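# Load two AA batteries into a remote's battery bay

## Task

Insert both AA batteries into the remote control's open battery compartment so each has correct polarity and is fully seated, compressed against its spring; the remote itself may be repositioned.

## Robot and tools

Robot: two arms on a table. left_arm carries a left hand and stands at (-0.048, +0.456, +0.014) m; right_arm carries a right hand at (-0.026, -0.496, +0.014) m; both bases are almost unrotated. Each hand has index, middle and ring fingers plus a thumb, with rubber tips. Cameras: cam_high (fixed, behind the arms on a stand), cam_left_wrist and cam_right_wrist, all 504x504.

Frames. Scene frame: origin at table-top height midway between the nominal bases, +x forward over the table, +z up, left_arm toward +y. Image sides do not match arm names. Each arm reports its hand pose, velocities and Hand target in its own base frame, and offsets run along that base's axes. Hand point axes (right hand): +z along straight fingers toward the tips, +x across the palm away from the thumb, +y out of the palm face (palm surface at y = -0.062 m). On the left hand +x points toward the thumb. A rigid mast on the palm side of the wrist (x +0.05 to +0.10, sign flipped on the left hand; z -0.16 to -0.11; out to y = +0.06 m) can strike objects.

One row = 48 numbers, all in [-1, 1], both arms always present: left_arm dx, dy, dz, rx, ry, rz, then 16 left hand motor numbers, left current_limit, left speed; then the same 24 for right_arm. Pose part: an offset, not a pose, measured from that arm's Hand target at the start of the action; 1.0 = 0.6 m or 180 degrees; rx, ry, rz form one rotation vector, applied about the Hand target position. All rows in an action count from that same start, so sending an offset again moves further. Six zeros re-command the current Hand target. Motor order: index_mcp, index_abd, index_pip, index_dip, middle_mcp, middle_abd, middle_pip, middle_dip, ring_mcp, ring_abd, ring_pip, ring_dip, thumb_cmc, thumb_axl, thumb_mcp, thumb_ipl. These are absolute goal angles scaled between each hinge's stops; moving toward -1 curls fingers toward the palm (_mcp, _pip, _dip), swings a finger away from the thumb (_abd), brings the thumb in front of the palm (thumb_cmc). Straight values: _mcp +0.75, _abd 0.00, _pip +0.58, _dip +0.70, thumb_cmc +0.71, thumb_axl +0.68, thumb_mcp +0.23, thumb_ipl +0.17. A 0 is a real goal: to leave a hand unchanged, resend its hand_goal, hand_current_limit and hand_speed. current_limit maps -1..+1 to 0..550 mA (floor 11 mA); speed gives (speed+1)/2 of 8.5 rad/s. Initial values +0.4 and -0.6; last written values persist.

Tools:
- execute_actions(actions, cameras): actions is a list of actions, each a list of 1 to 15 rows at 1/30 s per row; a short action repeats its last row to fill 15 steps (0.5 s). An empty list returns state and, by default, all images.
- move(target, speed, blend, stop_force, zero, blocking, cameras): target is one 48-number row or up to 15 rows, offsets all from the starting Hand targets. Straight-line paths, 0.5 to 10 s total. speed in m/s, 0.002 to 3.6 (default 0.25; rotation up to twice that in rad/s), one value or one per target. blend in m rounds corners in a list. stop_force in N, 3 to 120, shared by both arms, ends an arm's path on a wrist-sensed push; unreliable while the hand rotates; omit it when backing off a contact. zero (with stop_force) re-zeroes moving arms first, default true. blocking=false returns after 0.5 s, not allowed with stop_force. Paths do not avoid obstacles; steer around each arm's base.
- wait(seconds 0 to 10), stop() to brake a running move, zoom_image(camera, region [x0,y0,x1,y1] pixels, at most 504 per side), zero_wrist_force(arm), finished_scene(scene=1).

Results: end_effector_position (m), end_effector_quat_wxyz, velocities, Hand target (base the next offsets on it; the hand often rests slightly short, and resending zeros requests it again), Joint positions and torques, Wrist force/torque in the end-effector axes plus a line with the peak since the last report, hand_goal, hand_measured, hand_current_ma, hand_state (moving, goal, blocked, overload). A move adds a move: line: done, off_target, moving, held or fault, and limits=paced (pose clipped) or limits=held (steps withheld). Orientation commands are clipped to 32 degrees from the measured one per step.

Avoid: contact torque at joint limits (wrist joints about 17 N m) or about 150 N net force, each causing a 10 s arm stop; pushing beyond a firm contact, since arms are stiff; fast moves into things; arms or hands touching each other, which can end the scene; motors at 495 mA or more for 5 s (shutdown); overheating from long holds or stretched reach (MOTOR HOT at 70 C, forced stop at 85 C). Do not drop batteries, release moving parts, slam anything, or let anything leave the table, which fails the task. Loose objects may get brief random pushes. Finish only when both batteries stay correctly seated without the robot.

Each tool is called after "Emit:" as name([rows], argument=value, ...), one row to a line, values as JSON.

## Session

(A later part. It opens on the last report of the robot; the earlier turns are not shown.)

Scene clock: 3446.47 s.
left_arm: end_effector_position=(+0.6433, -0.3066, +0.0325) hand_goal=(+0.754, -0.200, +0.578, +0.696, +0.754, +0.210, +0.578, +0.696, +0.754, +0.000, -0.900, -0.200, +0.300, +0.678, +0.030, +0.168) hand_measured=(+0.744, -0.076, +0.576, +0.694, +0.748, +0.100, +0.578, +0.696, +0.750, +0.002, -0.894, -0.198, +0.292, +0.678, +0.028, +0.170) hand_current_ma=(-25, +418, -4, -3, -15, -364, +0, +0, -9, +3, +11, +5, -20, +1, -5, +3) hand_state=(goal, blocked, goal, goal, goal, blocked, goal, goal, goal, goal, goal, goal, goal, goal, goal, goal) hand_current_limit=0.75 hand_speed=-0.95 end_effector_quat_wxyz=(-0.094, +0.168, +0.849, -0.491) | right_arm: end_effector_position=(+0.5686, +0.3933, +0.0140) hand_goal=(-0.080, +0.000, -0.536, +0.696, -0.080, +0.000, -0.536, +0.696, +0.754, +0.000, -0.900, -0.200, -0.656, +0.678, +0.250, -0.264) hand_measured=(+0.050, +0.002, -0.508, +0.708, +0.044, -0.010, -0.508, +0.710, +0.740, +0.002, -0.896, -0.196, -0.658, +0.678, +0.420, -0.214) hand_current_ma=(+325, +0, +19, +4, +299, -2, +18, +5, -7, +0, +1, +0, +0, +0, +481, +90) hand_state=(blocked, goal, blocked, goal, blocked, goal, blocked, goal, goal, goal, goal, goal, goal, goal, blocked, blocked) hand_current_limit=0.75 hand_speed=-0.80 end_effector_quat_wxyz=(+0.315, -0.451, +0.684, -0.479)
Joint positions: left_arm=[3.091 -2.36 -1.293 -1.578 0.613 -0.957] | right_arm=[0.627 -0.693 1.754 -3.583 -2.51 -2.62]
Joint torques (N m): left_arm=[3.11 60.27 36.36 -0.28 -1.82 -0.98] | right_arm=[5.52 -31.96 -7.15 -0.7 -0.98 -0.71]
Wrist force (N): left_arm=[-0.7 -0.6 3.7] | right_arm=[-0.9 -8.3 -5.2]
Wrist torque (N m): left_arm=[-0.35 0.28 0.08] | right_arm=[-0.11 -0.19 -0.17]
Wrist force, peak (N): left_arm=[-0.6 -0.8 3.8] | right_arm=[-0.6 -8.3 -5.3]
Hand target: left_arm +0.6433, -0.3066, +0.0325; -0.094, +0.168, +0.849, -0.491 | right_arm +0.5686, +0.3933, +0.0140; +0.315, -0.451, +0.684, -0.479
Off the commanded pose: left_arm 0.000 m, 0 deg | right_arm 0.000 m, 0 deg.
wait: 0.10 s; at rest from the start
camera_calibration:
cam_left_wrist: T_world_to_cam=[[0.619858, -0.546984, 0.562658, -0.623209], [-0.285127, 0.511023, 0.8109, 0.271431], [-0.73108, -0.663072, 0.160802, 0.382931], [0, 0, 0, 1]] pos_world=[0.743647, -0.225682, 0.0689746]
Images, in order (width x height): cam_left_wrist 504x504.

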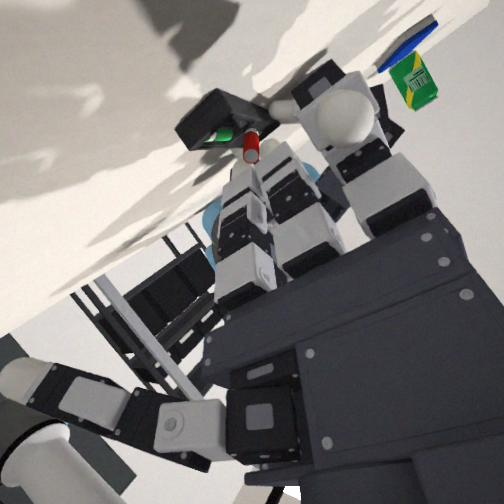

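Emit:
move(target=[0,0,-0.0167,0,0,0, 0.754,-0.2,0.577,0.696, 0.754,0.21,0.577,0.696, 0.754,0,-0.9,-0.2, 0.3,0.678,0.03,0.168, 0.75,-0.95, 0,0,0,0,0,0,-0.08,0,-0.536,0.696,-0.08,0,-0.536,0.696,0.754,0,-0.9,-0.2,-0.657,0.678,0.25,-0.265,0.75,-0.8], speed=0.02, stop_force=4, cameras=["cam_left_wrist", "cam_high"])

Emit:
zoom_image(camera="cam_left_wrist", region=[200, 90, 280, 170])

Emit:
zoom_image(camera="cam_high", region=[235, 235, 300, 300])

Scene clock: 3468.37 s.
left_arm: end_effector_position=(+0.6432, -0.3066, +0.0225) hand_goal=(+0.754, -0.200, +0.578, +0.696, +0.754, +0.210, +0.578, +0.696, +0.754, +0.000, -0.900, -0.200, +0.300, +0.678, +0.030, +0.168) hand_measured=(+0.744, -0.078, +0.576, +0.694, +0.748, +0.104, +0.578, +0.696, +0.750, +0.002, -0.894, -0.198, +0.292, +0.678, +0.028, +0.170) hand_current_ma=(-25, +416, -4, -3, -15, -350, +0, +0, -9, +3, +11, +5, -20, +1, -5, +3) hand_state=(goal, blocked, goal, goal, goal, blocked, goal, goal, goal, goal, goal, goal, goal, goal, goal, goal) hand_current_limit=0.75 hand_speed=-0.95 end_effector_quat_wxyz=(-0.094, +0.168, +0.849, -0.491) | right_arm: end_effector_position=(+0.5686, +0.3933, +0.0140) hand_goal=(-0.080, +0.000, -0.536, +0.696, -0.080, +0.000, -0.536, +0.696, +0.754, +0.000, -0.900, -0.200, -0.656, +0.678, +0.250, -0.264) hand_measured=(+0.050, +0.002, -0.508, +0.708, +0.044, -0.010, -0.508, +0.710, +0.740, +0.002, -0.896, -0.196, -0.658, +0.678, +0.420, -0.214) hand_current_ma=(+325, +0, +19, +4, +299, -2, +18, +5, -7, +0, +1, +0, +0, +0, +481, +90) hand_state=(blocked, goal, blocked, goal, blocked, goal, blocked, goal, goal, goal, goal, goal, goal, goal, blocked, blocked) hand_current_limit=0.75 hand_speed=-0.80 end_effector_quat_wxyz=(+0.315, -0.451, +0.684, -0.479)
Joint positions: left_arm=[3.091 -2.372 -1.299 -1.559 0.613 -0.957] | right_arm=[0.627 -0.693 1.754 -3.583 -2.51 -2.62]
Joint torques (N m): left_arm=[0.21 60.17 35.12 -0.14 -2.81 0.48] | right_arm=[4.04 -31.66 -8.22 -0.77 -1.03 -0.56]
Wrist force (N): left_arm=[-0.8 -0.6 3.6] | right_arm=[-1.0 -8.0 -5.0]
Wrist torque (N m): left_arm=[-0.34 0.28 0.07] | right_arm=[-0.08 -0.17 -0.18]
Wrist force, peak (N): left_arm=[-0.6 -0.8 3.9] | right_arm=[-0.8 -8.4 -5.3]
Hand target: left_arm +0.6433, -0.3066, +0.0225; -0.094, +0.168, +0.849, -0.491 | right_arm +0.5686, +0.3933, +0.0140; +0.315, -0.451, +0.684, -0.479
Off the commanded pose: left_arm 0.000 m, 0 deg | right_arm 0.000 m, 0 deg.
move: done
camera_calibration:
cam_left_wrist: T_world_to_cam=[[0.619894, -0.547043, 0.562562, -0.617554], [-0.285054, 0.510958, 0.810966, 0.279439], [-0.731079, -0.663073, 0.160803, 0.384464], [0, 0, 0, 1]] pos_world=[0.743547, -0.225682, 0.0589742]
Images, in order (width x height): cam_high 504x504, cam_left_wrist 504x504.

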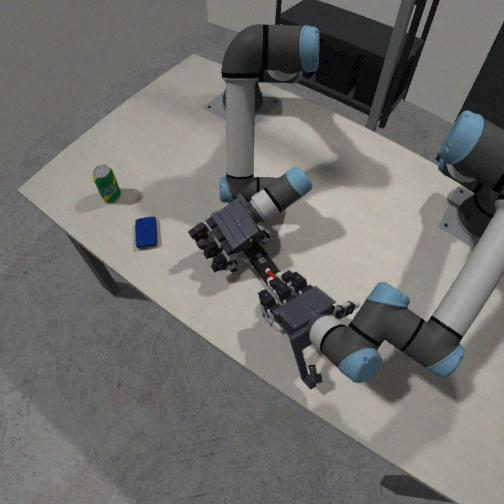

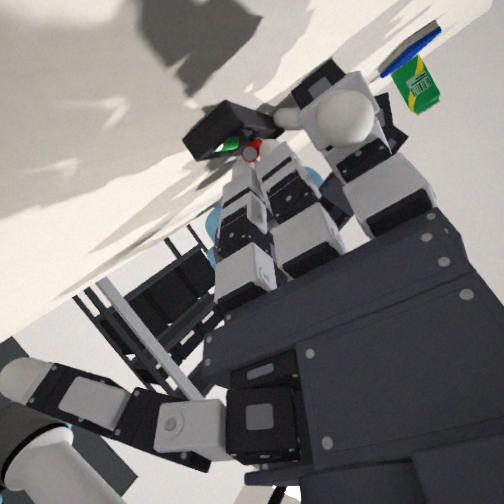

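Scaled by 6.300.

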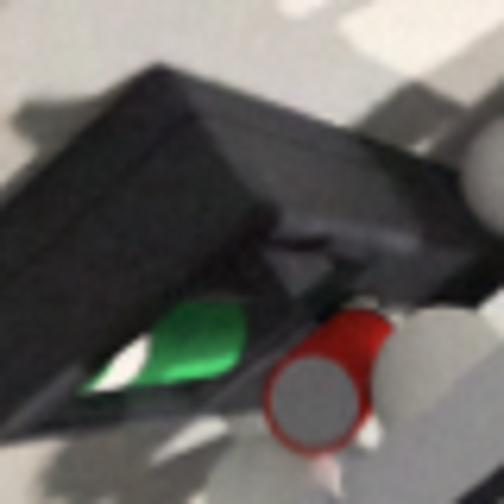

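Scaled by 7.754.

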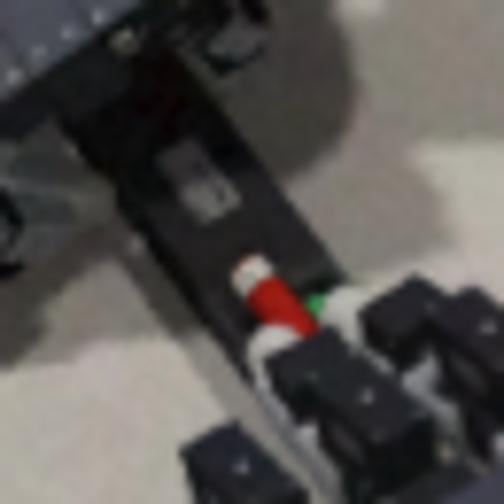

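Emit:
move([
  [0.0037,0.0093,-0.0167,0,0,0, 0.754,-0.2,0.577,0.696, 0.754,0.21,0.577,0.696, 0.754,0,-0.9,-0.2, 0.3,0.678,0.03,0.168, 0.75,-0.95, 0,0,0,0,0,0,-0.08,0,-0.536,0.696,-0.08,0,-0.536,0.696,0.754,0,-0.9,-0.2,-0.657,0.678,0.25,-0.265,0.75,-0.8],
], speed=0.01, stop_force=4, cameras=["cam_left_wrist", "cam_high"])

Emit:
zoom_image(camera="cam_left_wrist", region=[200, 90, 280, 170])

Emit:
zoom_image(camera="cam_high", region=[235, 235, 300, 300])

Scene clock: 3482.60 s.
left_arm: end_effector_position=(+0.6455, -0.3010, +0.0124) hand_goal=(+0.754, -0.200, +0.578, +0.696, +0.754, +0.210, +0.578, +0.696, +0.754, +0.000, -0.900, -0.200, +0.300, +0.678, +0.030, +0.168) hand_measured=(+0.744, -0.080, +0.576, +0.694, +0.748, +0.106, +0.578, +0.696, +0.750, +0.002, -0.894, -0.198, +0.292, +0.678, +0.028, +0.170) hand_current_ma=(-25, +405, -4, -3, -15, -337, +0, +0, -9, +3, +11, +5, -20, +1, -5, +3) hand_state=(goal, blocked, goal, goal, goal, blocked, goal, goal, goal, goal, goal, goal, goal, goal, goal, goal) hand_current_limit=0.75 hand_speed=-0.95 end_effector_quat_wxyz=(-0.094, +0.168, +0.849, -0.491) | right_arm: end_effector_position=(+0.5686, +0.3933, +0.0140) hand_goal=(-0.080, +0.000, -0.536, +0.696, -0.080, +0.000, -0.536, +0.696, +0.754, +0.000, -0.900, -0.200, -0.656, +0.678, +0.250, -0.264) hand_measured=(+0.050, +0.002, -0.508, +0.708, +0.044, -0.010, -0.508, +0.710, +0.740, +0.002, -0.896, -0.196, -0.658, +0.678, +0.420, -0.214) hand_current_ma=(+325, +0, +19, +4, +299, -2, +18, +5, -7, +0, +1, +0, +0, +0, +481, +90) hand_state=(blocked, goal, blocked, goal, blocked, goal, blocked, goal, goal, goal, goal, goal, goal, goal, blocked, blocked) hand_current_limit=0.75 hand_speed=-0.80 end_effector_quat_wxyz=(+0.315, -0.451, +0.684, -0.479)
Joint positions: left_arm=[3.099 -2.386 -1.299 -1.555 0.617 -0.945] | right_arm=[0.627 -0.693 1.754 -3.583 -2.51 -2.62]
Joint torques (N m): left_arm=[-1.49 58.87 35.03 1.61 -0.45 -1.11] | right_arm=[4.61 -31.92 -7.2 -0.85 -0.93 -0.68]
Wrist force (N): left_arm=[-0.8 -0.7 3.5] | right_arm=[-0.9 -8.1 -5.2]
Wrist torque (N m): left_arm=[-0.35 0.28 0.08] | right_arm=[-0.07 -0.19 -0.16]
Wrist force, peak (N): left_arm=[-0.9 -0.8 3.8] | right_arm=[-0.8 -8.3 -5.4]
Hand target: left_arm +0.6455, -0.3011, +0.0125; -0.094, +0.168, +0.849, -0.491 | right_arm +0.5686, +0.3933, +0.0140; +0.315, -0.451, +0.684, -0.479
Off the commanded pose: left_arm 0.000 m, 0 deg | right_arm 0.000 m, 0 deg.
move: done
camera_calibration:
cam_left_wrist: T_world_to_cam=[[0.61996, -0.546933, 0.562595, -0.610262], [-0.285152, 0.51094, 0.810943, 0.285494], [-0.730984, -0.663177, 0.160803, 0.39139], [0, 0, 0, 1]] pos_world=[0.745847, -0.220082, 0.0488744]
Images, in order (width x height): cam_high 504x504, cam_left_wrist 504x504.

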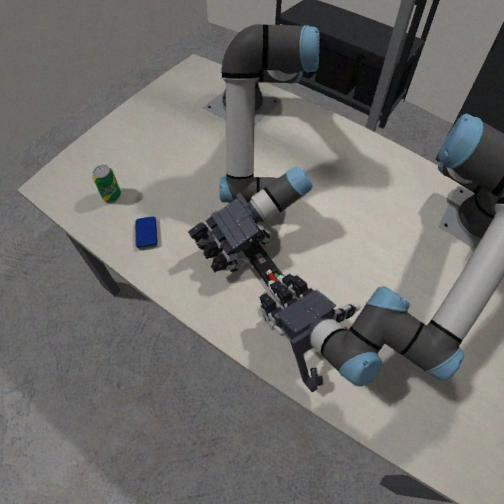

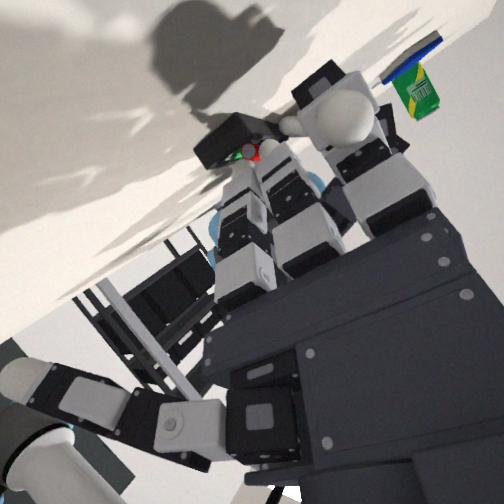

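Scaled by 6.300.

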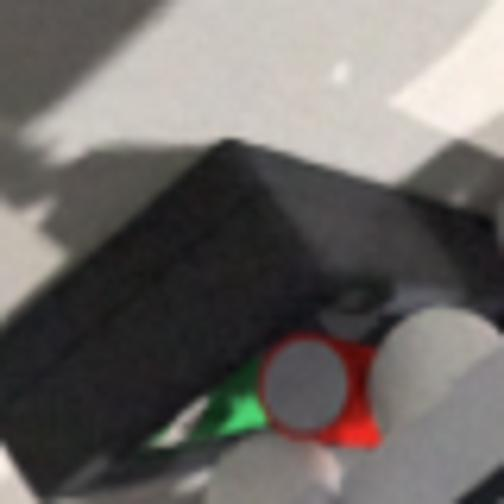

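Scaled by 7.754.

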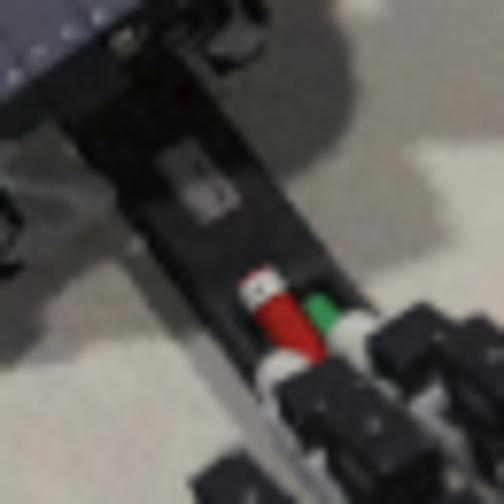

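Emit:
zoom_image(camera="cam_high", region=[260, 262, 290, 292])

Scaled by 16.800.

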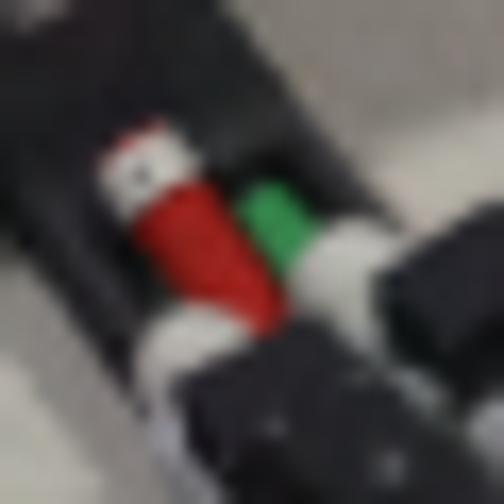

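Emit:
move([
  [0.0032,0.0059,-0.0028,0,0,0, 0.754,-0.2,0.577,0.696, 0.754,0.21,0.577,0.696, 0.754,0,-0.9,-0.2, 0.3,0.678,0.03,0.168, 0.75,-0.95, 0,0,0,0,0,0,-0.08,0,-0.536,0.696,-0.08,0,-0.536,0.696,0.754,0,-0.9,-0.2,-0.657,0.678,0.25,-0.265,0.75,-0.8],
], speed=0.01, stop_force=4, cameras=["cam_left_wrist", "cam_high"])

Emit:
zoom_image(camera="cam_left_wrist", region=[200, 90, 280, 170])

Emit:
zoom_image(camera="cam_high", region=[260, 262, 290, 292])

Scene clock: 3505.90 s.
left_arm: end_effector_position=(+0.6475, -0.2975, +0.0108) hand_goal=(+0.754, -0.200, +0.578, +0.696, +0.754, +0.210, +0.578, +0.696, +0.754, +0.000, -0.900, -0.200, +0.300, +0.678, +0.030, +0.168) hand_measured=(+0.744, -0.088, +0.576, +0.694, +0.748, +0.114, +0.578, +0.696, +0.750, +0.002, -0.894, -0.198, +0.292, +0.678, +0.028, +0.170) hand_current_ma=(-25, +376, -4, -3, -15, -312, +0, +0, -9, +3, +11, +5, -20, +1, -5, +3) hand_state=(goal, blocked, goal, goal, goal, blocked, goal, goal, goal, goal, goal, goal, goal, goal, goal, goal) hand_current_limit=0.75 hand_speed=-0.95 end_effector_quat_wxyz=(-0.094, +0.168, +0.849, -0.491) | right_arm: end_effector_position=(+0.5686, +0.3933, +0.0140) hand_goal=(-0.080, +0.000, -0.536, +0.696, -0.080, +0.000, -0.536, +0.696, +0.754, +0.000, -0.900, -0.200, -0.656, +0.678, +0.250, -0.264) hand_measured=(+0.050, +0.002, -0.508, +0.708, +0.044, -0.010, -0.508, +0.710, +0.740, +0.002, -0.896, -0.196, -0.658, +0.678, +0.420, -0.214) hand_current_ma=(+325, +0, +19, +4, +299, -2, +18, +5, -7, +0, +1, +0, +0, +0, +481, +90) hand_state=(blocked, goal, blocked, goal, blocked, goal, blocked, goal, goal, goal, goal, goal, goal, goal, blocked, blocked) hand_current_limit=0.75 hand_speed=-0.80 end_effector_quat_wxyz=(+0.315, -0.451, +0.684, -0.479)
Joint positions: left_arm=[3.104 -2.391 -1.294 -1.561 0.619 -0.938] | right_arm=[0.627 -0.693 1.754 -3.583 -2.51 -2.62]
Joint torques (N m): left_arm=[-5.8 53.66 20.45 2.69 -1.42 -1.02] | right_arm=[4.77 -31.82 -8.02 -0.84 -1.04 -0.46]
Wrist force (N): left_arm=[-0.7 -0.8 3.7] | right_arm=[-0.7 -7.8 -5.2]
Wrist torque (N m): left_arm=[-0.35 0.27 0.02] | right_arm=[-0.04 -0.20 -0.14]
Wrist force, peak (N): left_arm=[-0.8 -0.7 3.9] | right_arm=[-1.1 -8.3 -5.4]
Hand target: left_arm +0.6474, -0.2975, +0.0108; -0.094, +0.168, +0.849, -0.491 | right_arm +0.5686, +0.3933, +0.0140; +0.315, -0.451, +0.684, -0.479
Off the commanded pose: left_arm 0.000 m, 0 deg | right_arm 0.000 m, 0 deg.
move: done
camera_calibration:
cam_left_wrist: T_world_to_cam=[[0.619976, -0.546961, 0.562551, -0.608587], [-0.285118, 0.51091, 0.810974, 0.285461], [-0.730984, -0.663178, 0.160804, 0.395423], [0, 0, 0, 1]] pos_world=[0.747747, -0.216482, 0.0472742]
Images, in order (width x height): cam_high 504x504, cam_left_wrist 504x504.

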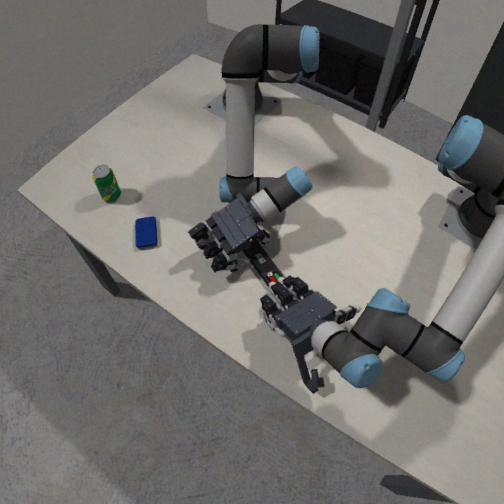

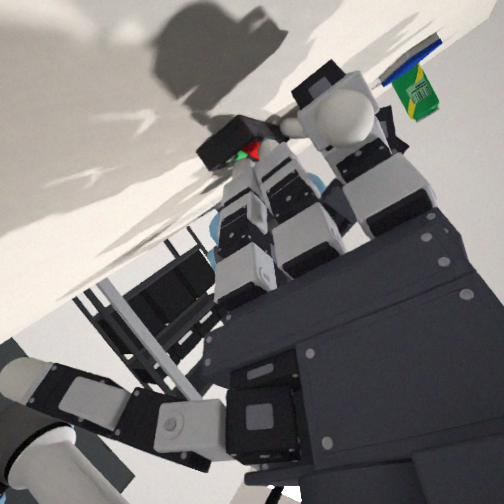

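Scaled by 6.300.

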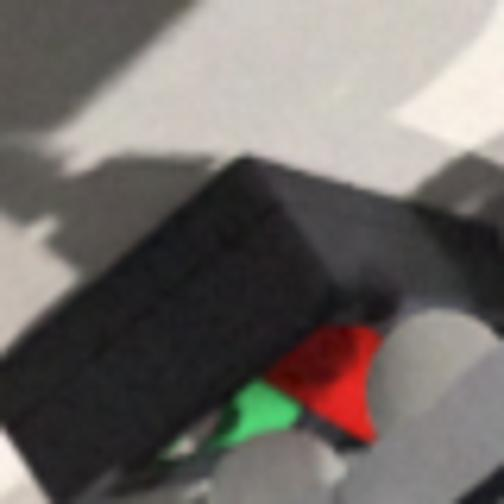

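Scaled by 16.800.

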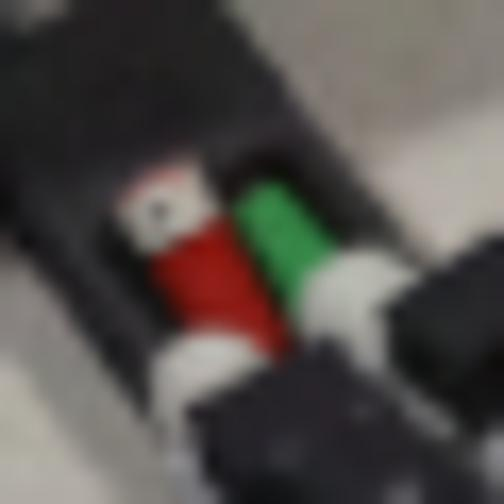

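Emit:
move([
  [0,0,0,0,0,0, 0.754,-0.04,0.577,0.696, 0.754,0.04,0.577,0.696, 0.754,0,-0.9,-0.2, 0.3,0.678,0.03,0.168, 0.75,-0.95, 0,0,0,0,0,0,-0.08,0,-0.536,0.696,-0.08,0,-0.536,0.696,0.754,0,-0.9,-0.2,-0.657,0.678,0.25,-0.265,0.75,-0.8],
], speed=0.01, cameras=["cam_left_wrist", "cam_high"])

Emit:
zoom_image(camera="cam_left_wrist", region=[200, 90, 280, 170])

Emit:
zoom_image(camera="cam_high", region=[260, 262, 290, 292])

Scene clock: 3511.77 s.
left_arm: end_effector_position=(+0.6474, -0.2975, +0.0108) hand_goal=(+0.754, -0.040, +0.578, +0.696, +0.754, +0.040, +0.578, +0.696, +0.754, +0.000, -0.900, -0.200, +0.300, +0.678, +0.030, +0.168) hand_measured=(+0.744, -0.044, +0.576, +0.694, +0.748, +0.042, +0.578, +0.696, +0.750, +0.002, -0.894, -0.198, +0.292, +0.678, +0.028, +0.170) hand_current_ma=(-25, -5, -4, -3, -15, +4, +0, +0, -9, +3, +11, +5, -20, +1, -5, +3) hand_state=(goal, goal, goal, goal, goal, goal, goal, goal, goal, goal, goal, goal, goal, goal, goal, goal) hand_current_limit=0.75 hand_speed=-0.95 end_effector_quat_wxyz=(-0.094, +0.168, +0.849, -0.491) | right_arm: end_effector_position=(+0.5686, +0.3933, +0.0140) hand_goal=(-0.080, +0.000, -0.536, +0.696, -0.080, +0.000, -0.536, +0.696, +0.754, +0.000, -0.900, -0.200, -0.656, +0.678, +0.250, -0.264) hand_measured=(+0.050, +0.002, -0.508, +0.708, +0.044, -0.010, -0.508, +0.710, +0.740, +0.002, -0.896, -0.196, -0.658, +0.678, +0.420, -0.214) hand_current_ma=(+325, +0, +19, +4, +299, -2, +18, +5, -7, +0, +1, +0, +0, +0, +481, +90) hand_state=(blocked, goal, blocked, goal, blocked, goal, blocked, goal, goal, goal, goal, goal, goal, goal, blocked, blocked) hand_current_limit=0.75 hand_speed=-0.80 end_effector_quat_wxyz=(+0.315, -0.451, +0.684, -0.479)
Joint positions: left_arm=[3.104 -2.391 -1.294 -1.561 0.619 -0.938] | right_arm=[0.627 -0.693 1.754 -3.583 -2.51 -2.62]
Joint torques (N m): left_arm=[-10.95 61.1 5.94 2.93 -2.51 -1.09] | right_arm=[4.62 -31.9 -7.9 -0.87 -1.17 -0.47]
Wrist force (N): left_arm=[-0.9 -0.5 3.7] | right_arm=[-0.8 -8.0 -5.2]
Wrist torque (N m): left_arm=[-0.33 0.30 0.00] | right_arm=[-0.05 -0.19 -0.16]
Wrist force, peak (N): left_arm=[-0.8 -1.0 3.8] | right_arm=[-1.1 -8.4 -5.2]
Hand target: left_arm +0.6474, -0.2975, +0.0108; -0.094, +0.168, +0.849, -0.491 | right_arm +0.5686, +0.3933, +0.0140; +0.315, -0.451, +0.684, -0.479
Off the commanded pose: left_arm 0.000 m, 0 deg | right_arm 0.000 m, 0 deg.
move: done
camera_calibration:
cam_left_wrist: T_world_to_cam=[[0.619858, -0.546984, 0.562658, -0.608563], [-0.285127, 0.511023, 0.8109, 0.285546], [-0.73108, -0.663072, 0.160802, 0.395452], [0, 0, 0, 1]] pos_world=[0.747747, -0.216582, 0.0472746]
Images, in order (width x height): cam_high 504x504, cam_left_wrist 504x504.

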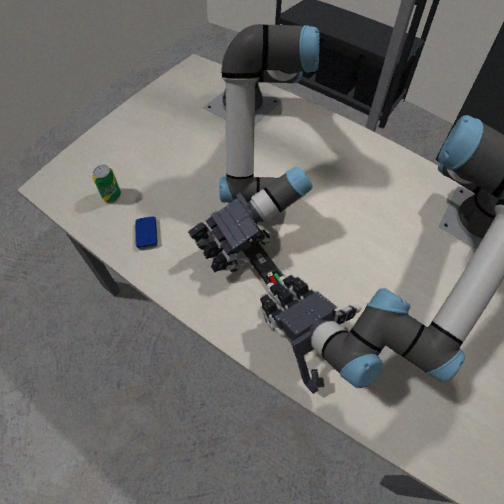

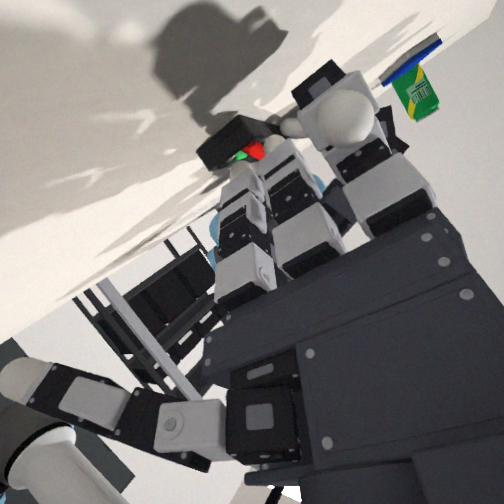

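Scaled by 6.300.

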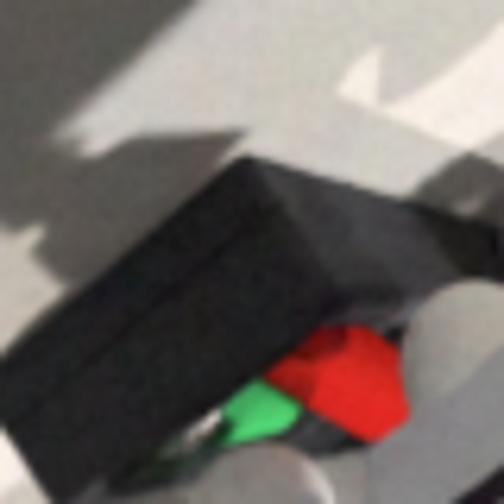

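Scaled by 16.800.

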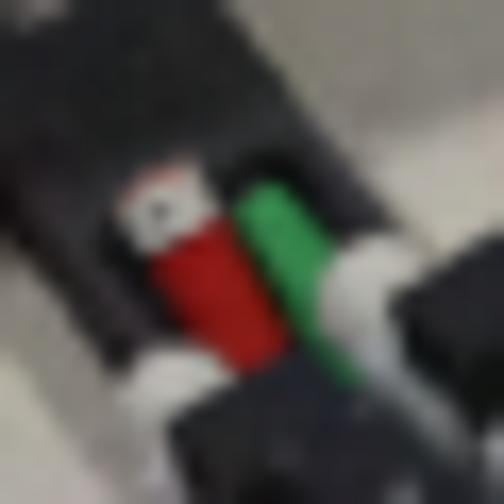

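Emit:
move([
  [0,0,0.0667,0,0,0, 0.754,0,0.577,0.696, 0.754,0,0.577,0.696, 0.754,0,-0.9,-0.2, 0.3,0.678,0.03,0.168, 0.75,-0.8, 0,0,0,0,0,0,-0.08,0,-0.536,0.696,-0.08,0,-0.536,0.696,0.754,0,-0.9,-0.2,-0.657,0.678,0.25,-0.265,0.75,-0.8],
], speed=0.04, cameras=["cam_left_wrist", "cam_high"])

Emit:
zoom_image(camera="cam_left_wrist", region=[180, 50, 260, 130])

Emit:
zoom_image(camera="cam_high", region=[260, 262, 290, 292])

Scene clock: 3517.27 s.
left_arm: end_effector_position=(+0.6475, -0.2975, +0.0511) hand_goal=(+0.754, +0.000, +0.578, +0.696, +0.754, +0.000, +0.578, +0.696, +0.754, +0.000, -0.900, -0.200, +0.300, +0.678, +0.030, +0.168) hand_measured=(+0.744, -0.004, +0.576, +0.694, +0.748, +0.002, +0.578, +0.696, +0.750, +0.002, -0.894, -0.198, +0.292, +0.678, +0.028, +0.170) hand_current_ma=(-25, -5, -4, -3, -15, +4, +0, +0, -9, +3, +11, +5, -20, +1, -5, +3) hand_state=(goal, goal, goal, goal, goal, goal, goal, goal, goal, goal, goal, goal, goal, goal, goal, goal) hand_current_limit=0.75 hand_speed=-0.80 end_effector_quat_wxyz=(-0.094, +0.168, +0.849, -0.491) | right_arm: end_effector_position=(+0.5686, +0.3933, +0.0140) hand_goal=(-0.080, +0.000, -0.536, +0.696, -0.080, +0.000, -0.536, +0.696, +0.754, +0.000, -0.900, -0.200, -0.656, +0.678, +0.250, -0.264) hand_measured=(+0.050, +0.002, -0.508, +0.708, +0.044, -0.010, -0.508, +0.710, +0.740, +0.002, -0.896, -0.196, -0.658, +0.678, +0.420, -0.214) hand_current_ma=(+325, +0, +19, +4, +299, -2, +18, +5, -7, +0, +1, +0, +0, +0, +481, +90) hand_state=(blocked, goal, blocked, goal, blocked, goal, blocked, goal, goal, goal, goal, goal, goal, goal, blocked, blocked) hand_current_limit=0.75 hand_speed=-0.80 end_effector_quat_wxyz=(+0.315, -0.451, +0.684, -0.479)
Joint positions: left_arm=[3.104 -2.343 -1.267 -1.636 0.619 -0.938] | right_arm=[0.627 -0.693 1.754 -3.583 -2.51 -2.62]
Joint torques (N m): left_arm=[-8.55 40.4 16.96 2.99 -2.37 1.11] | right_arm=[5.06 -30.89 -8.38 -0.87 -1 -0.36]
Wrist force (N): left_arm=[-0.6 -0.8 3.5] | right_arm=[-0.9 -8.2 -5.2]
Wrist torque (N m): left_arm=[-0.34 0.25 0.03] | right_arm=[-0.08 -0.18 -0.17]
Wrist force, peak (N): left_arm=[-0.7 -0.7 3.9] | right_arm=[-0.9 -8.3 -5.3]
Hand target: left_arm +0.6474, -0.2975, +0.0508; -0.094, +0.168, +0.849, -0.491 | right_arm +0.5686, +0.3933, +0.0140; +0.315, -0.451, +0.684, -0.479
Off the commanded pose: left_arm 0.000 m, 0 deg | right_arm 0.000 m, 0 deg.
move: done
camera_calibration:
cam_left_wrist: T_world_to_cam=[[0.61974, -0.546998, 0.562776, -0.631225], [-0.285321, 0.510982, 0.810857, 0.253036], [-0.731105, -0.663092, 0.160605, 0.389076], [0, 0, 0, 1]] pos_world=[0.747847, -0.216582, 0.0875746]
Images, in order (width x height): cam_high 504x504, cam_left_wrist 504x504.

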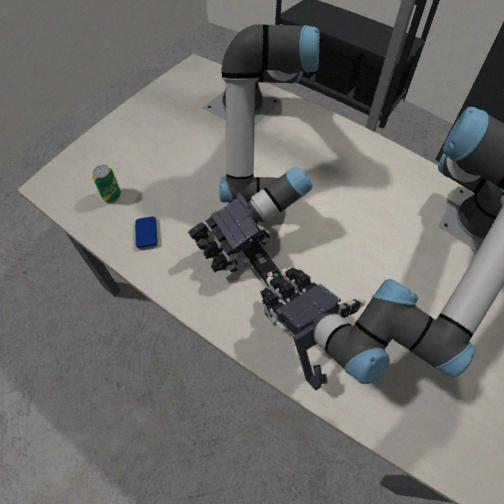

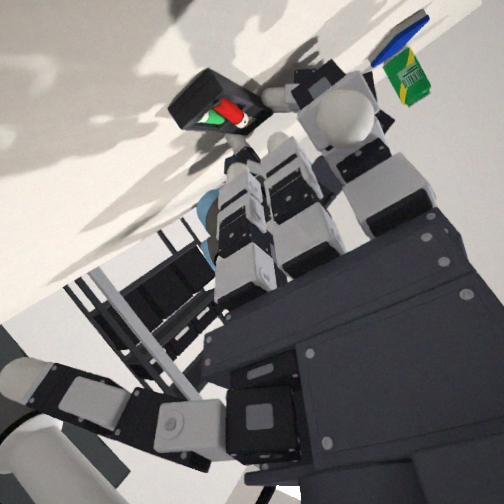

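Scaled by 6.300.

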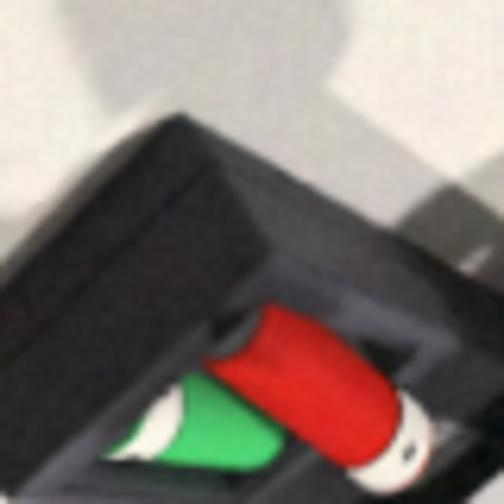

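Scaled by 16.800.

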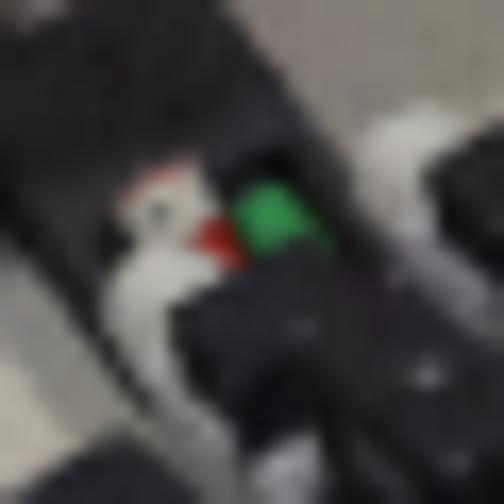

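Emit:
move([
  [0,0,0.05,0,0,0, 0.754,0,0.577,0.696, 0.754,0,0.577,0.696, 0.754,0,-0.9,-0.2, 0.3,0.678,0.03,0.168, 0.75,-0.5, 0,0,0,0,0,0,-0.08,0,-0.536,0.696,-0.08,0,-0.536,0.696,0.754,0,-0.9,-0.2,-0.657,0.678,0.25,-0.265,0.75,-0.8],
  [-0.1192,0.0207,0.05,0,0,0, 0.754,0,-0.9,-0.2, 0.754,0,-0.9,-0.2, 0.754,0,0.577,0.696, 0.3,0.678,0.03,0.168, 0.75,-0.5, 0,0,0,0,0,0,-0.08,0,-0.536,0.696,-0.08,0,-0.536,0.696,0.754,0,-0.9,-0.2,-0.657,0.678,0.25,-0.265,0.75,-0.8],
], speed=0.08, cameras=["cam_left_wrist", "cam_high"])

Emit:
zoom_image(camera="cam_high", region=[260, 262, 290, 292])

Scene clock: 3527.73 s.
left_arm: end_effector_position=(+0.5759, -0.2851, +0.0808) hand_goal=(+0.754, +0.000, -0.900, -0.200, +0.754, +0.000, -0.900, -0.200, +0.754, +0.000, +0.578, +0.696, +0.300, +0.678, +0.030, +0.168) hand_measured=(+0.744, -0.004, -0.894, -0.196, +0.746, +0.002, -0.894, -0.196, +0.746, +0.002, +0.570, +0.694, +0.292, +0.678, +0.028, +0.170) hand_current_ma=(-25, -5, +11, +7, -16, +4, +14, +6, -17, +3, -15, -5, -20, +1, -5, +3) hand_state=(goal, goal, goal, goal, goal, goal, goal, goal, goal, goal, goal, goal, goal, goal, goal, goal) hand_current_limit=0.75 hand_speed=-0.50 end_effector_quat_wxyz=(-0.094, +0.168, +0.849, -0.491) | right_arm: end_effector_position=(+0.5686, +0.3933, +0.0140) hand_goal=(-0.080, +0.000, -0.536, +0.696, -0.080, +0.000, -0.536, +0.696, +0.754, +0.000, -0.900, -0.200, -0.656, +0.678, +0.250, -0.264) hand_measured=(+0.050, +0.002, -0.508, +0.708, +0.044, -0.010, -0.508, +0.710, +0.740, +0.002, -0.896, -0.196, -0.658, +0.678, +0.420, -0.214) hand_current_ma=(+325, +0, +19, +4, +299, -2, +18, +5, -7, +0, +1, +0, +0, +0, +481, +90) hand_state=(blocked, goal, blocked, goal, blocked, goal, blocked, goal, goal, goal, goal, goal, goal, goal, blocked, blocked) hand_current_limit=0.75 hand_speed=-0.80 end_effector_quat_wxyz=(+0.315, -0.451, +0.684, -0.479)
Joint positions: left_arm=[3.118 -2.153 -1.511 -1.598 0.627 -0.916] | right_arm=[0.627 -0.693 1.754 -3.583 -2.51 -2.62]
Joint torques (N m): left_arm=[-11.22 33.3 35.49 -0.43 -2.82 -1.14] | right_arm=[4.61 -31.08 -8.69 -0.82 -1.14 -0.4]
Wrist force (N): left_arm=[-0.5 -1.0 3.9] | right_arm=[-0.7 -8.0 -5.1]
Wrist torque (N m): left_arm=[-0.36 0.24 0.04] | right_arm=[-0.07 -0.21 -0.15]
Wrist force, peak (N): left_arm=[-0.6 0.4 4.4] | right_arm=[-0.9 -8.4 -5.2]
Hand target: left_arm +0.5759, -0.2851, +0.0808; -0.094, +0.168, +0.849, -0.491 | right_arm +0.5686, +0.3933, +0.0140; +0.315, -0.451, +0.684, -0.479
Off the commanded pose: left_arm 0.000 m, 0 deg | right_arm 0.000 m, 0 deg.
move: done
camera_calibration:
cam_left_wrist: T_world_to_cam=[[0.619858, -0.546984, 0.562658, -0.596847], [-0.285127, 0.511023, 0.8109, 0.20206], [-0.73108, -0.663072, 0.160802, 0.340146], [0, 0, 0, 1]] pos_world=[0.676247, -0.204182, 0.117275]
Images, in order (width x height): cam_high 504x504, cam_left_wrist 504x504.

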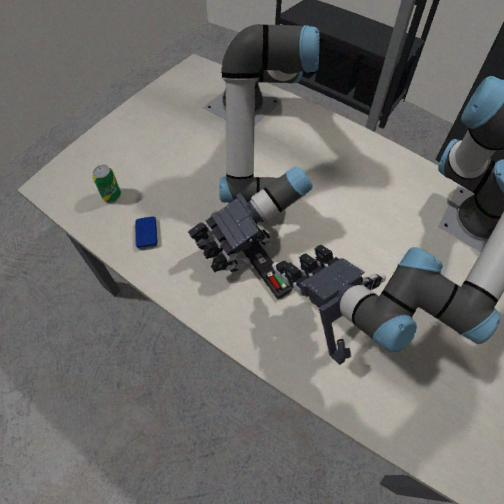

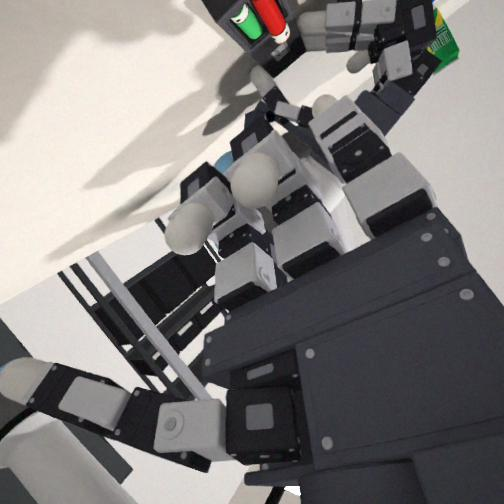

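Scaled by 16.800.

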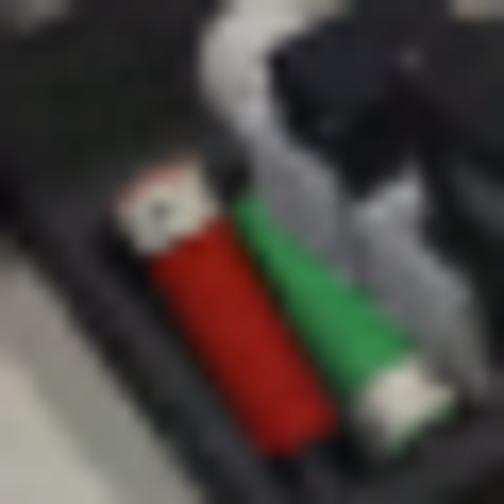

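Emit:
move([
  [-0.0045,-0.0180,0,0,0,0, 0.754,0,-0.9,-0.2, 0.754,0,-0.9,-0.2, 0.754,0,0.577,0.696, 0.3,0.678,0.03,0.168, 0.75,-0.5, 0,0,0,0,0,0,-0.08,0,-0.536,0.696,-0.08,0,-0.536,0.696,0.754,0,-0.9,-0.2,-0.657,0.678,0.25,-0.265,0.75,-0.8],
  [-0.0045,-0.0180,-0.0833,0,0,0, 0.754,0,-0.9,-0.2, 0.754,0,-0.9,-0.2, 0.754,0,0.577,0.696, 0.3,0.678,0.03,0.168, 0.75,-0.5, 0,0,0,0,0,0,-0.08,0,-0.536,0.696,-0.08,0,-0.536,0.696,0.754,0,-0.9,-0.2,-0.657,0.678,0.25,-0.265,0.75,-0.8],
], speed=0.05, stop_force=4, cameras=["cam_left_wrist", "cam_high"])

Emit:
zoom_image(camera="cam_high", region=[255, 257, 290, 292])

Emit:
zoom_image(camera="cam_left_wrist", region=[190, 0, 330, 140])

Scene clock: 3542.20 s.
left_arm: end_effector_position=(+0.5732, -0.2959, +0.0308) hand_goal=(+0.754, +0.000, -0.900, -0.200, +0.754, +0.000, -0.900, -0.200, +0.754, +0.000, +0.578, +0.696, +0.300, +0.678, +0.030, +0.168) hand_measured=(+0.744, -0.004, -0.894, -0.196, +0.746, +0.002, -0.894, -0.196, +0.746, +0.002, +0.572, +0.694, +0.292, +0.678, +0.028, +0.170) hand_current_ma=(-25, -5, +10, +7, -16, +4, +14, +6, -18, +3, -14, -5, -20, +1, -5, +3) hand_state=(goal, goal, goal, goal, goal, goal, goal, goal, goal, goal, goal, goal, goal, goal, goal, goal) hand_current_limit=0.75 hand_speed=-0.50 end_effector_quat_wxyz=(-0.094, +0.168, +0.849, -0.491) | right_arm: end_effector_position=(+0.5686, +0.3933, +0.0140) hand_goal=(-0.080, +0.000, -0.536, +0.696, -0.080, +0.000, -0.536, +0.696, +0.754, +0.000, -0.900, -0.200, -0.656, +0.678, +0.250, -0.264) hand_measured=(+0.050, +0.002, -0.508, +0.708, +0.044, -0.010, -0.508, +0.710, +0.740, +0.002, -0.896, -0.196, -0.658, +0.678, +0.420, -0.214) hand_current_ma=(+325, +0, +19, +4, +299, -2, +18, +5, -7, +0, +1, +0, +0, +0, +481, +90) hand_state=(blocked, goal, blocked, goal, blocked, goal, blocked, goal, goal, goal, goal, goal, goal, goal, blocked, blocked) hand_current_limit=0.75 hand_speed=-0.80 end_effector_quat_wxyz=(+0.315, -0.451, +0.684, -0.479)
Joint positions: left_arm=[3.102 -2.218 -1.557 -1.469 0.618 -0.941] | right_arm=[0.627 -0.693 1.754 -3.583 -2.51 -2.62]
Joint torques (N m): left_arm=[5.03 55.63 35.6 -0.51 -0.36 0.22] | right_arm=[4.32 -30.63 -8.19 -0.82 -1.03 -0.13]
Wrist force (N): left_arm=[-1.0 -1.0 3.5] | right_arm=[-0.6 -8.1 -5.2]
Wrist torque (N m): left_arm=[-0.35 0.29 0.05] | right_arm=[-0.09 -0.22 -0.14]
Wrist force, peak (N): left_arm=[-0.8 -2.3 3.8] | right_arm=[-0.7 -8.4 -5.4]
Hand target: left_arm +0.5732, -0.2959, +0.0308; -0.094, +0.168, +0.849, -0.491 | right_arm +0.5686, +0.3933, +0.0140; +0.315, -0.451, +0.684, -0.479
Off the commanded pose: left_arm 0.000 m, 0 deg | right_arm 0.000 m, 0 deg.
move: done
camera_calibration:
cam_left_wrist: T_world_to_cam=[[0.619915, -0.546975, 0.562604, -0.572982], [-0.285129, 0.510959, 0.810939, 0.247207], [-0.731031, -0.663128, 0.160793, 0.339057], [0, 0, 0, 1]] pos_world=[0.673547, -0.214882, 0.0673744]
Images, in order (width x height): cam_high 504x504, cam_left_wrist 504x504.

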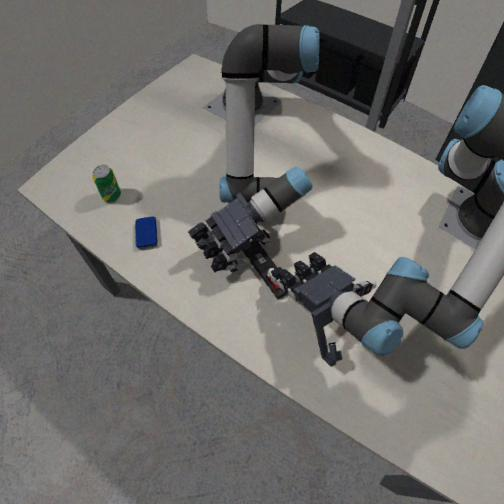

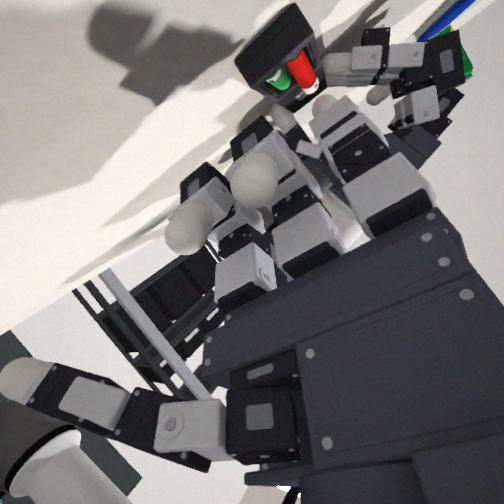

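Scaled by 14.400.

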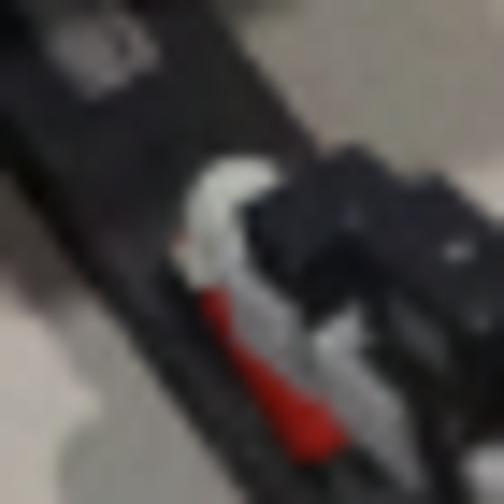

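Scaled by 3.600.

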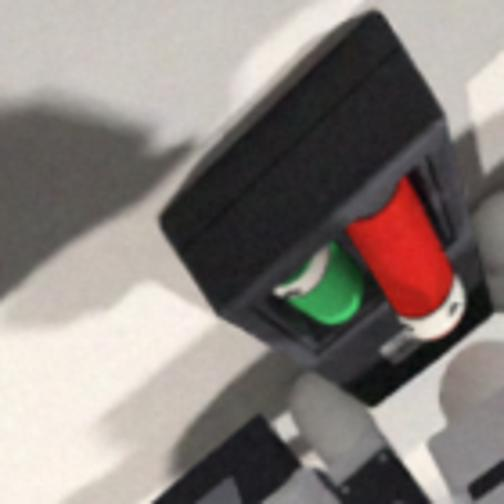

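Emit:
move(target=[0,0,-0.0125,0,0,0, 0.754,0,-0.9,-0.2, 0.754,0,-0.9,-0.2, 0.754,0,0.577,0.696, 0.3,0.678,0.03,0.168, 0.75,-0.5, 0,0,0,0,0,0,-0.08,0,-0.536,0.696,-0.08,0,-0.536,0.696,0.754,0,-0.9,-0.2,-0.657,0.678,0.25,-0.265,0.75,-0.8], speed=0.015, stop_force=3, cameras=["cam_high"])

Emit:
zoom_image(camera="cam_high", region=[255, 257, 290, 292])

Scene clock: 3554.43 s.
left_arm: end_effector_position=(+0.5732, -0.2959, +0.0233) hand_goal=(+0.754, +0.000, -0.900, -0.200, +0.754, +0.000, -0.900, -0.200, +0.754, +0.000, +0.578, +0.696, +0.300, +0.678, +0.030, +0.168) hand_measured=(+0.744, -0.004, -0.894, -0.196, +0.746, +0.002, -0.894, -0.196, +0.746, +0.002, +0.572, +0.694, +0.292, +0.678, +0.028, +0.170) hand_current_ma=(-25, -5, +10, +7, -16, +4, +14, +6, -18, +3, -14, -5, -20, +1, -5, +3) hand_state=(goal, goal, goal, goal, goal, goal, goal, goal, goal, goal, goal, goal, goal, goal, goal, goal) hand_current_limit=0.75 hand_speed=-0.50 end_effector_quat_wxyz=(-0.094, +0.168, +0.849, -0.491) | right_arm: end_effector_position=(+0.5686, +0.3933, +0.0140) hand_goal=(-0.080, +0.000, -0.536, +0.696, -0.080, +0.000, -0.536, +0.696, +0.754, +0.000, -0.900, -0.200, -0.656, +0.678, +0.250, -0.264) hand_measured=(+0.050, +0.002, -0.508, +0.708, +0.044, -0.010, -0.508, +0.710, +0.740, +0.002, -0.896, -0.196, -0.658, +0.678, +0.420, -0.214) hand_current_ma=(+325, +0, +19, +4, +299, -2, +18, +5, -7, +0, +1, +0, +0, +0, +481, +90) hand_state=(blocked, goal, blocked, goal, blocked, goal, blocked, goal, goal, goal, goal, goal, goal, goal, blocked, blocked) hand_current_limit=0.75 hand_speed=-0.80 end_effector_quat_wxyz=(+0.315, -0.451, +0.684, -0.479)
Joint positions: left_arm=[3.102 -2.228 -1.561 -1.454 0.618 -0.941] | right_arm=[0.627 -0.693 1.754 -3.583 -2.51 -2.62]
Joint torques (N m): left_arm=[-9.09 54.61 27.31 -0.27 -2.75 -1.06] | right_arm=[4.91 -31.52 -8.67 -0.84 -1.01 -0.11]
Wrist force (N): left_arm=[-1.0 -0.8 3.7] | right_arm=[-0.8 -8.1 -5.2]
Wrist torque (N m): left_arm=[-0.34 0.30 0.06] | right_arm=[-0.08 -0.19 -0.15]
Wrist force, peak (N): left_arm=[-0.9 -0.8 3.9] | right_arm=[-0.9 -8.2 -5.7]
Hand target: left_arm +0.5732, -0.2959, +0.0233; -0.094, +0.168, +0.849, -0.491 | right_arm +0.5686, +0.3933, +0.0140; +0.315, -0.451, +0.684, -0.479
Off the commanded pose: left_arm 0.000 m, 0 deg | right_arm 0.000 m, 0 deg.
move: done
Images, in order (width x height): cam_high 504x504.

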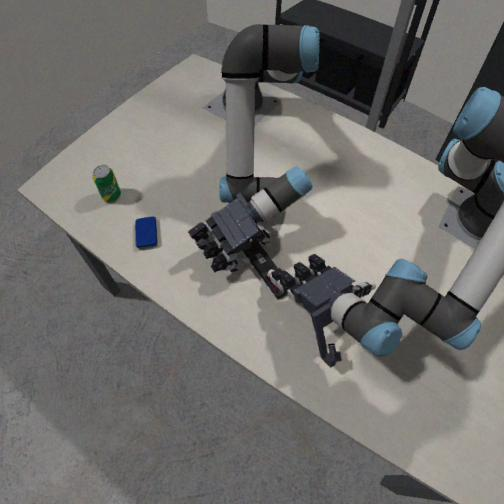

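Scaled by 14.400.

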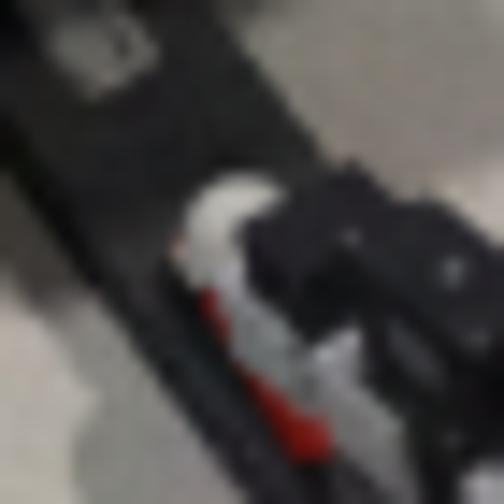

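Emit:
zoom_image(camera="cam_high", region=[235, 235, 305, 305])

Scaled by 7.200.

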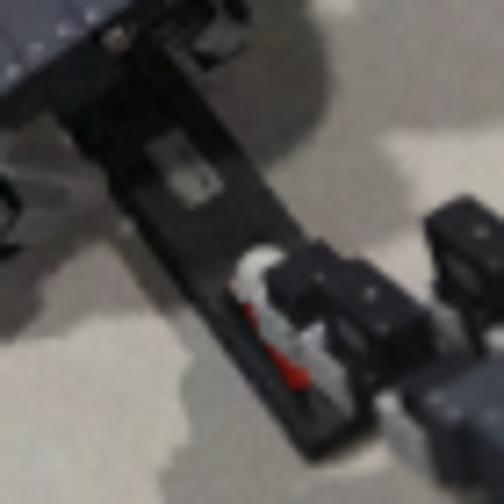

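Emit:
move(target=[0,0,-0.0075,0,0,0, 0.754,0,-0.9,-0.2, 0.754,0,-0.9,-0.2, 0.754,0,0.577,0.696, 0.3,0.678,0.03,0.168, 0.75,-0.5, 0,0,0,0,0,0,-0.08,0,-0.536,0.696,-0.08,0,-0.536,0.696,0.754,0,-0.9,-0.2,-0.657,0.678,0.25,-0.265,0.75,-0.8], speed=0.006, stop_force=3, cameras=["cam_high"])

Emit:
zoom_image(camera="cam_high", region=[257, 257, 292, 292])

Scene clock: 3566.13 s.
left_arm: end_effector_position=(+0.5732, -0.2959, +0.0188) hand_goal=(+0.754, +0.000, -0.900, -0.200, +0.754, +0.000, -0.900, -0.200, +0.754, +0.000, +0.578, +0.696, +0.300, +0.678, +0.030, +0.168) hand_measured=(+0.744, -0.004, -0.894, -0.196, +0.746, +0.002, -0.894, -0.196, +0.760, +0.002, +0.582, +0.698, +0.292, +0.678, +0.028, +0.170) hand_current_ma=(-25, -5, +10, +7, -16, +4, +14, +6, +12, +3, +9, +2, -20, +1, -5, +3) hand_state=(goal, goal, goal, goal, goal, goal, goal, goal, goal, goal, goal, goal, goal, goal, goal, goal) hand_current_limit=0.75 hand_speed=-0.50 end_effector_quat_wxyz=(-0.094, +0.168, +0.849, -0.491) | right_arm: end_effector_position=(+0.5686, +0.3933, +0.0140) hand_goal=(-0.080, +0.000, -0.536, +0.696, -0.080, +0.000, -0.536, +0.696, +0.754, +0.000, -0.900, -0.200, -0.656, +0.678, +0.250, -0.264) hand_measured=(+0.050, +0.002, -0.508, +0.708, +0.044, -0.010, -0.508, +0.710, +0.740, +0.002, -0.896, -0.196, -0.658, +0.678, +0.420, -0.214) hand_current_ma=(+325, +0, +19, +4, +299, -2, +18, +5, -7, +0, +1, +0, +0, +0, +481, +90) hand_state=(blocked, goal, blocked, goal, blocked, goal, blocked, goal, goal, goal, goal, goal, goal, goal, blocked, blocked) hand_current_limit=0.75 hand_speed=-0.80 end_effector_quat_wxyz=(+0.315, -0.451, +0.684, -0.479)
Joint positions: left_arm=[3.102 -2.235 -1.564 -1.445 0.618 -0.941] | right_arm=[0.627 -0.693 1.754 -3.583 -2.51 -2.62]
Joint torques (N m): left_arm=[-9.57 46.28 8.04 -0.17 -2.56 -0.47] | right_arm=[4.57 -30.77 -8.77 -0.71 -1.02 -0.15]
Wrist force (N): left_arm=[-1.0 -1.9 1.8] | right_arm=[-0.9 -8.0 -5.3]
Wrist torque (N m): left_arm=[-0.14 0.17 0.12] | right_arm=[-0.06 -0.18 -0.16]
Wrist force, peak (N): left_arm=[-0.9 -0.8 4.0] | right_arm=[-0.7 -8.4 -5.5]
Hand target: left_arm +0.5732, -0.2959, +0.0188; -0.094, +0.168, +0.849, -0.491 | right_arm +0.5686, +0.3933, +0.0140; +0.315, -0.451, +0.684, -0.479
Off the commanded pose: left_arm 0.000 m, 0 deg | right_arm 0.000 m, 0 deg.
move: done
Images, in order (width x height): cam_high 504x504.

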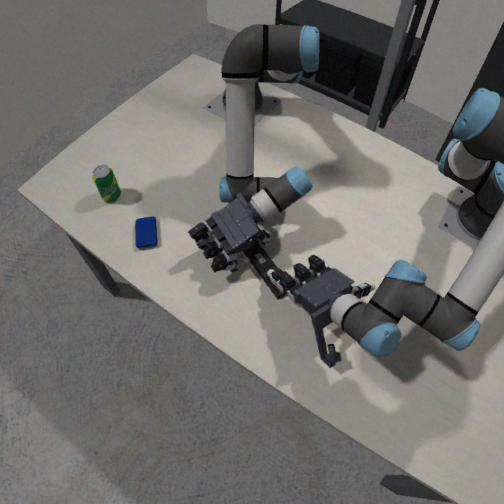

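Scaled by 14.400.

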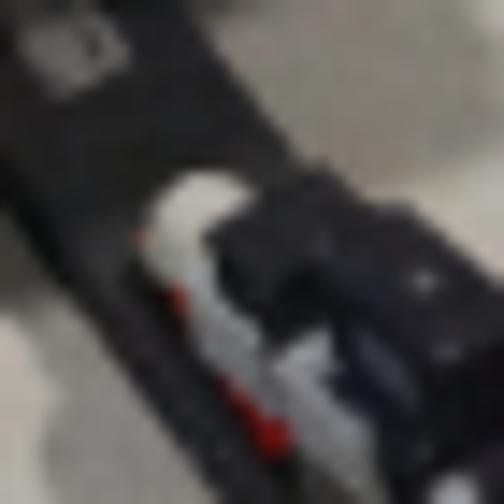

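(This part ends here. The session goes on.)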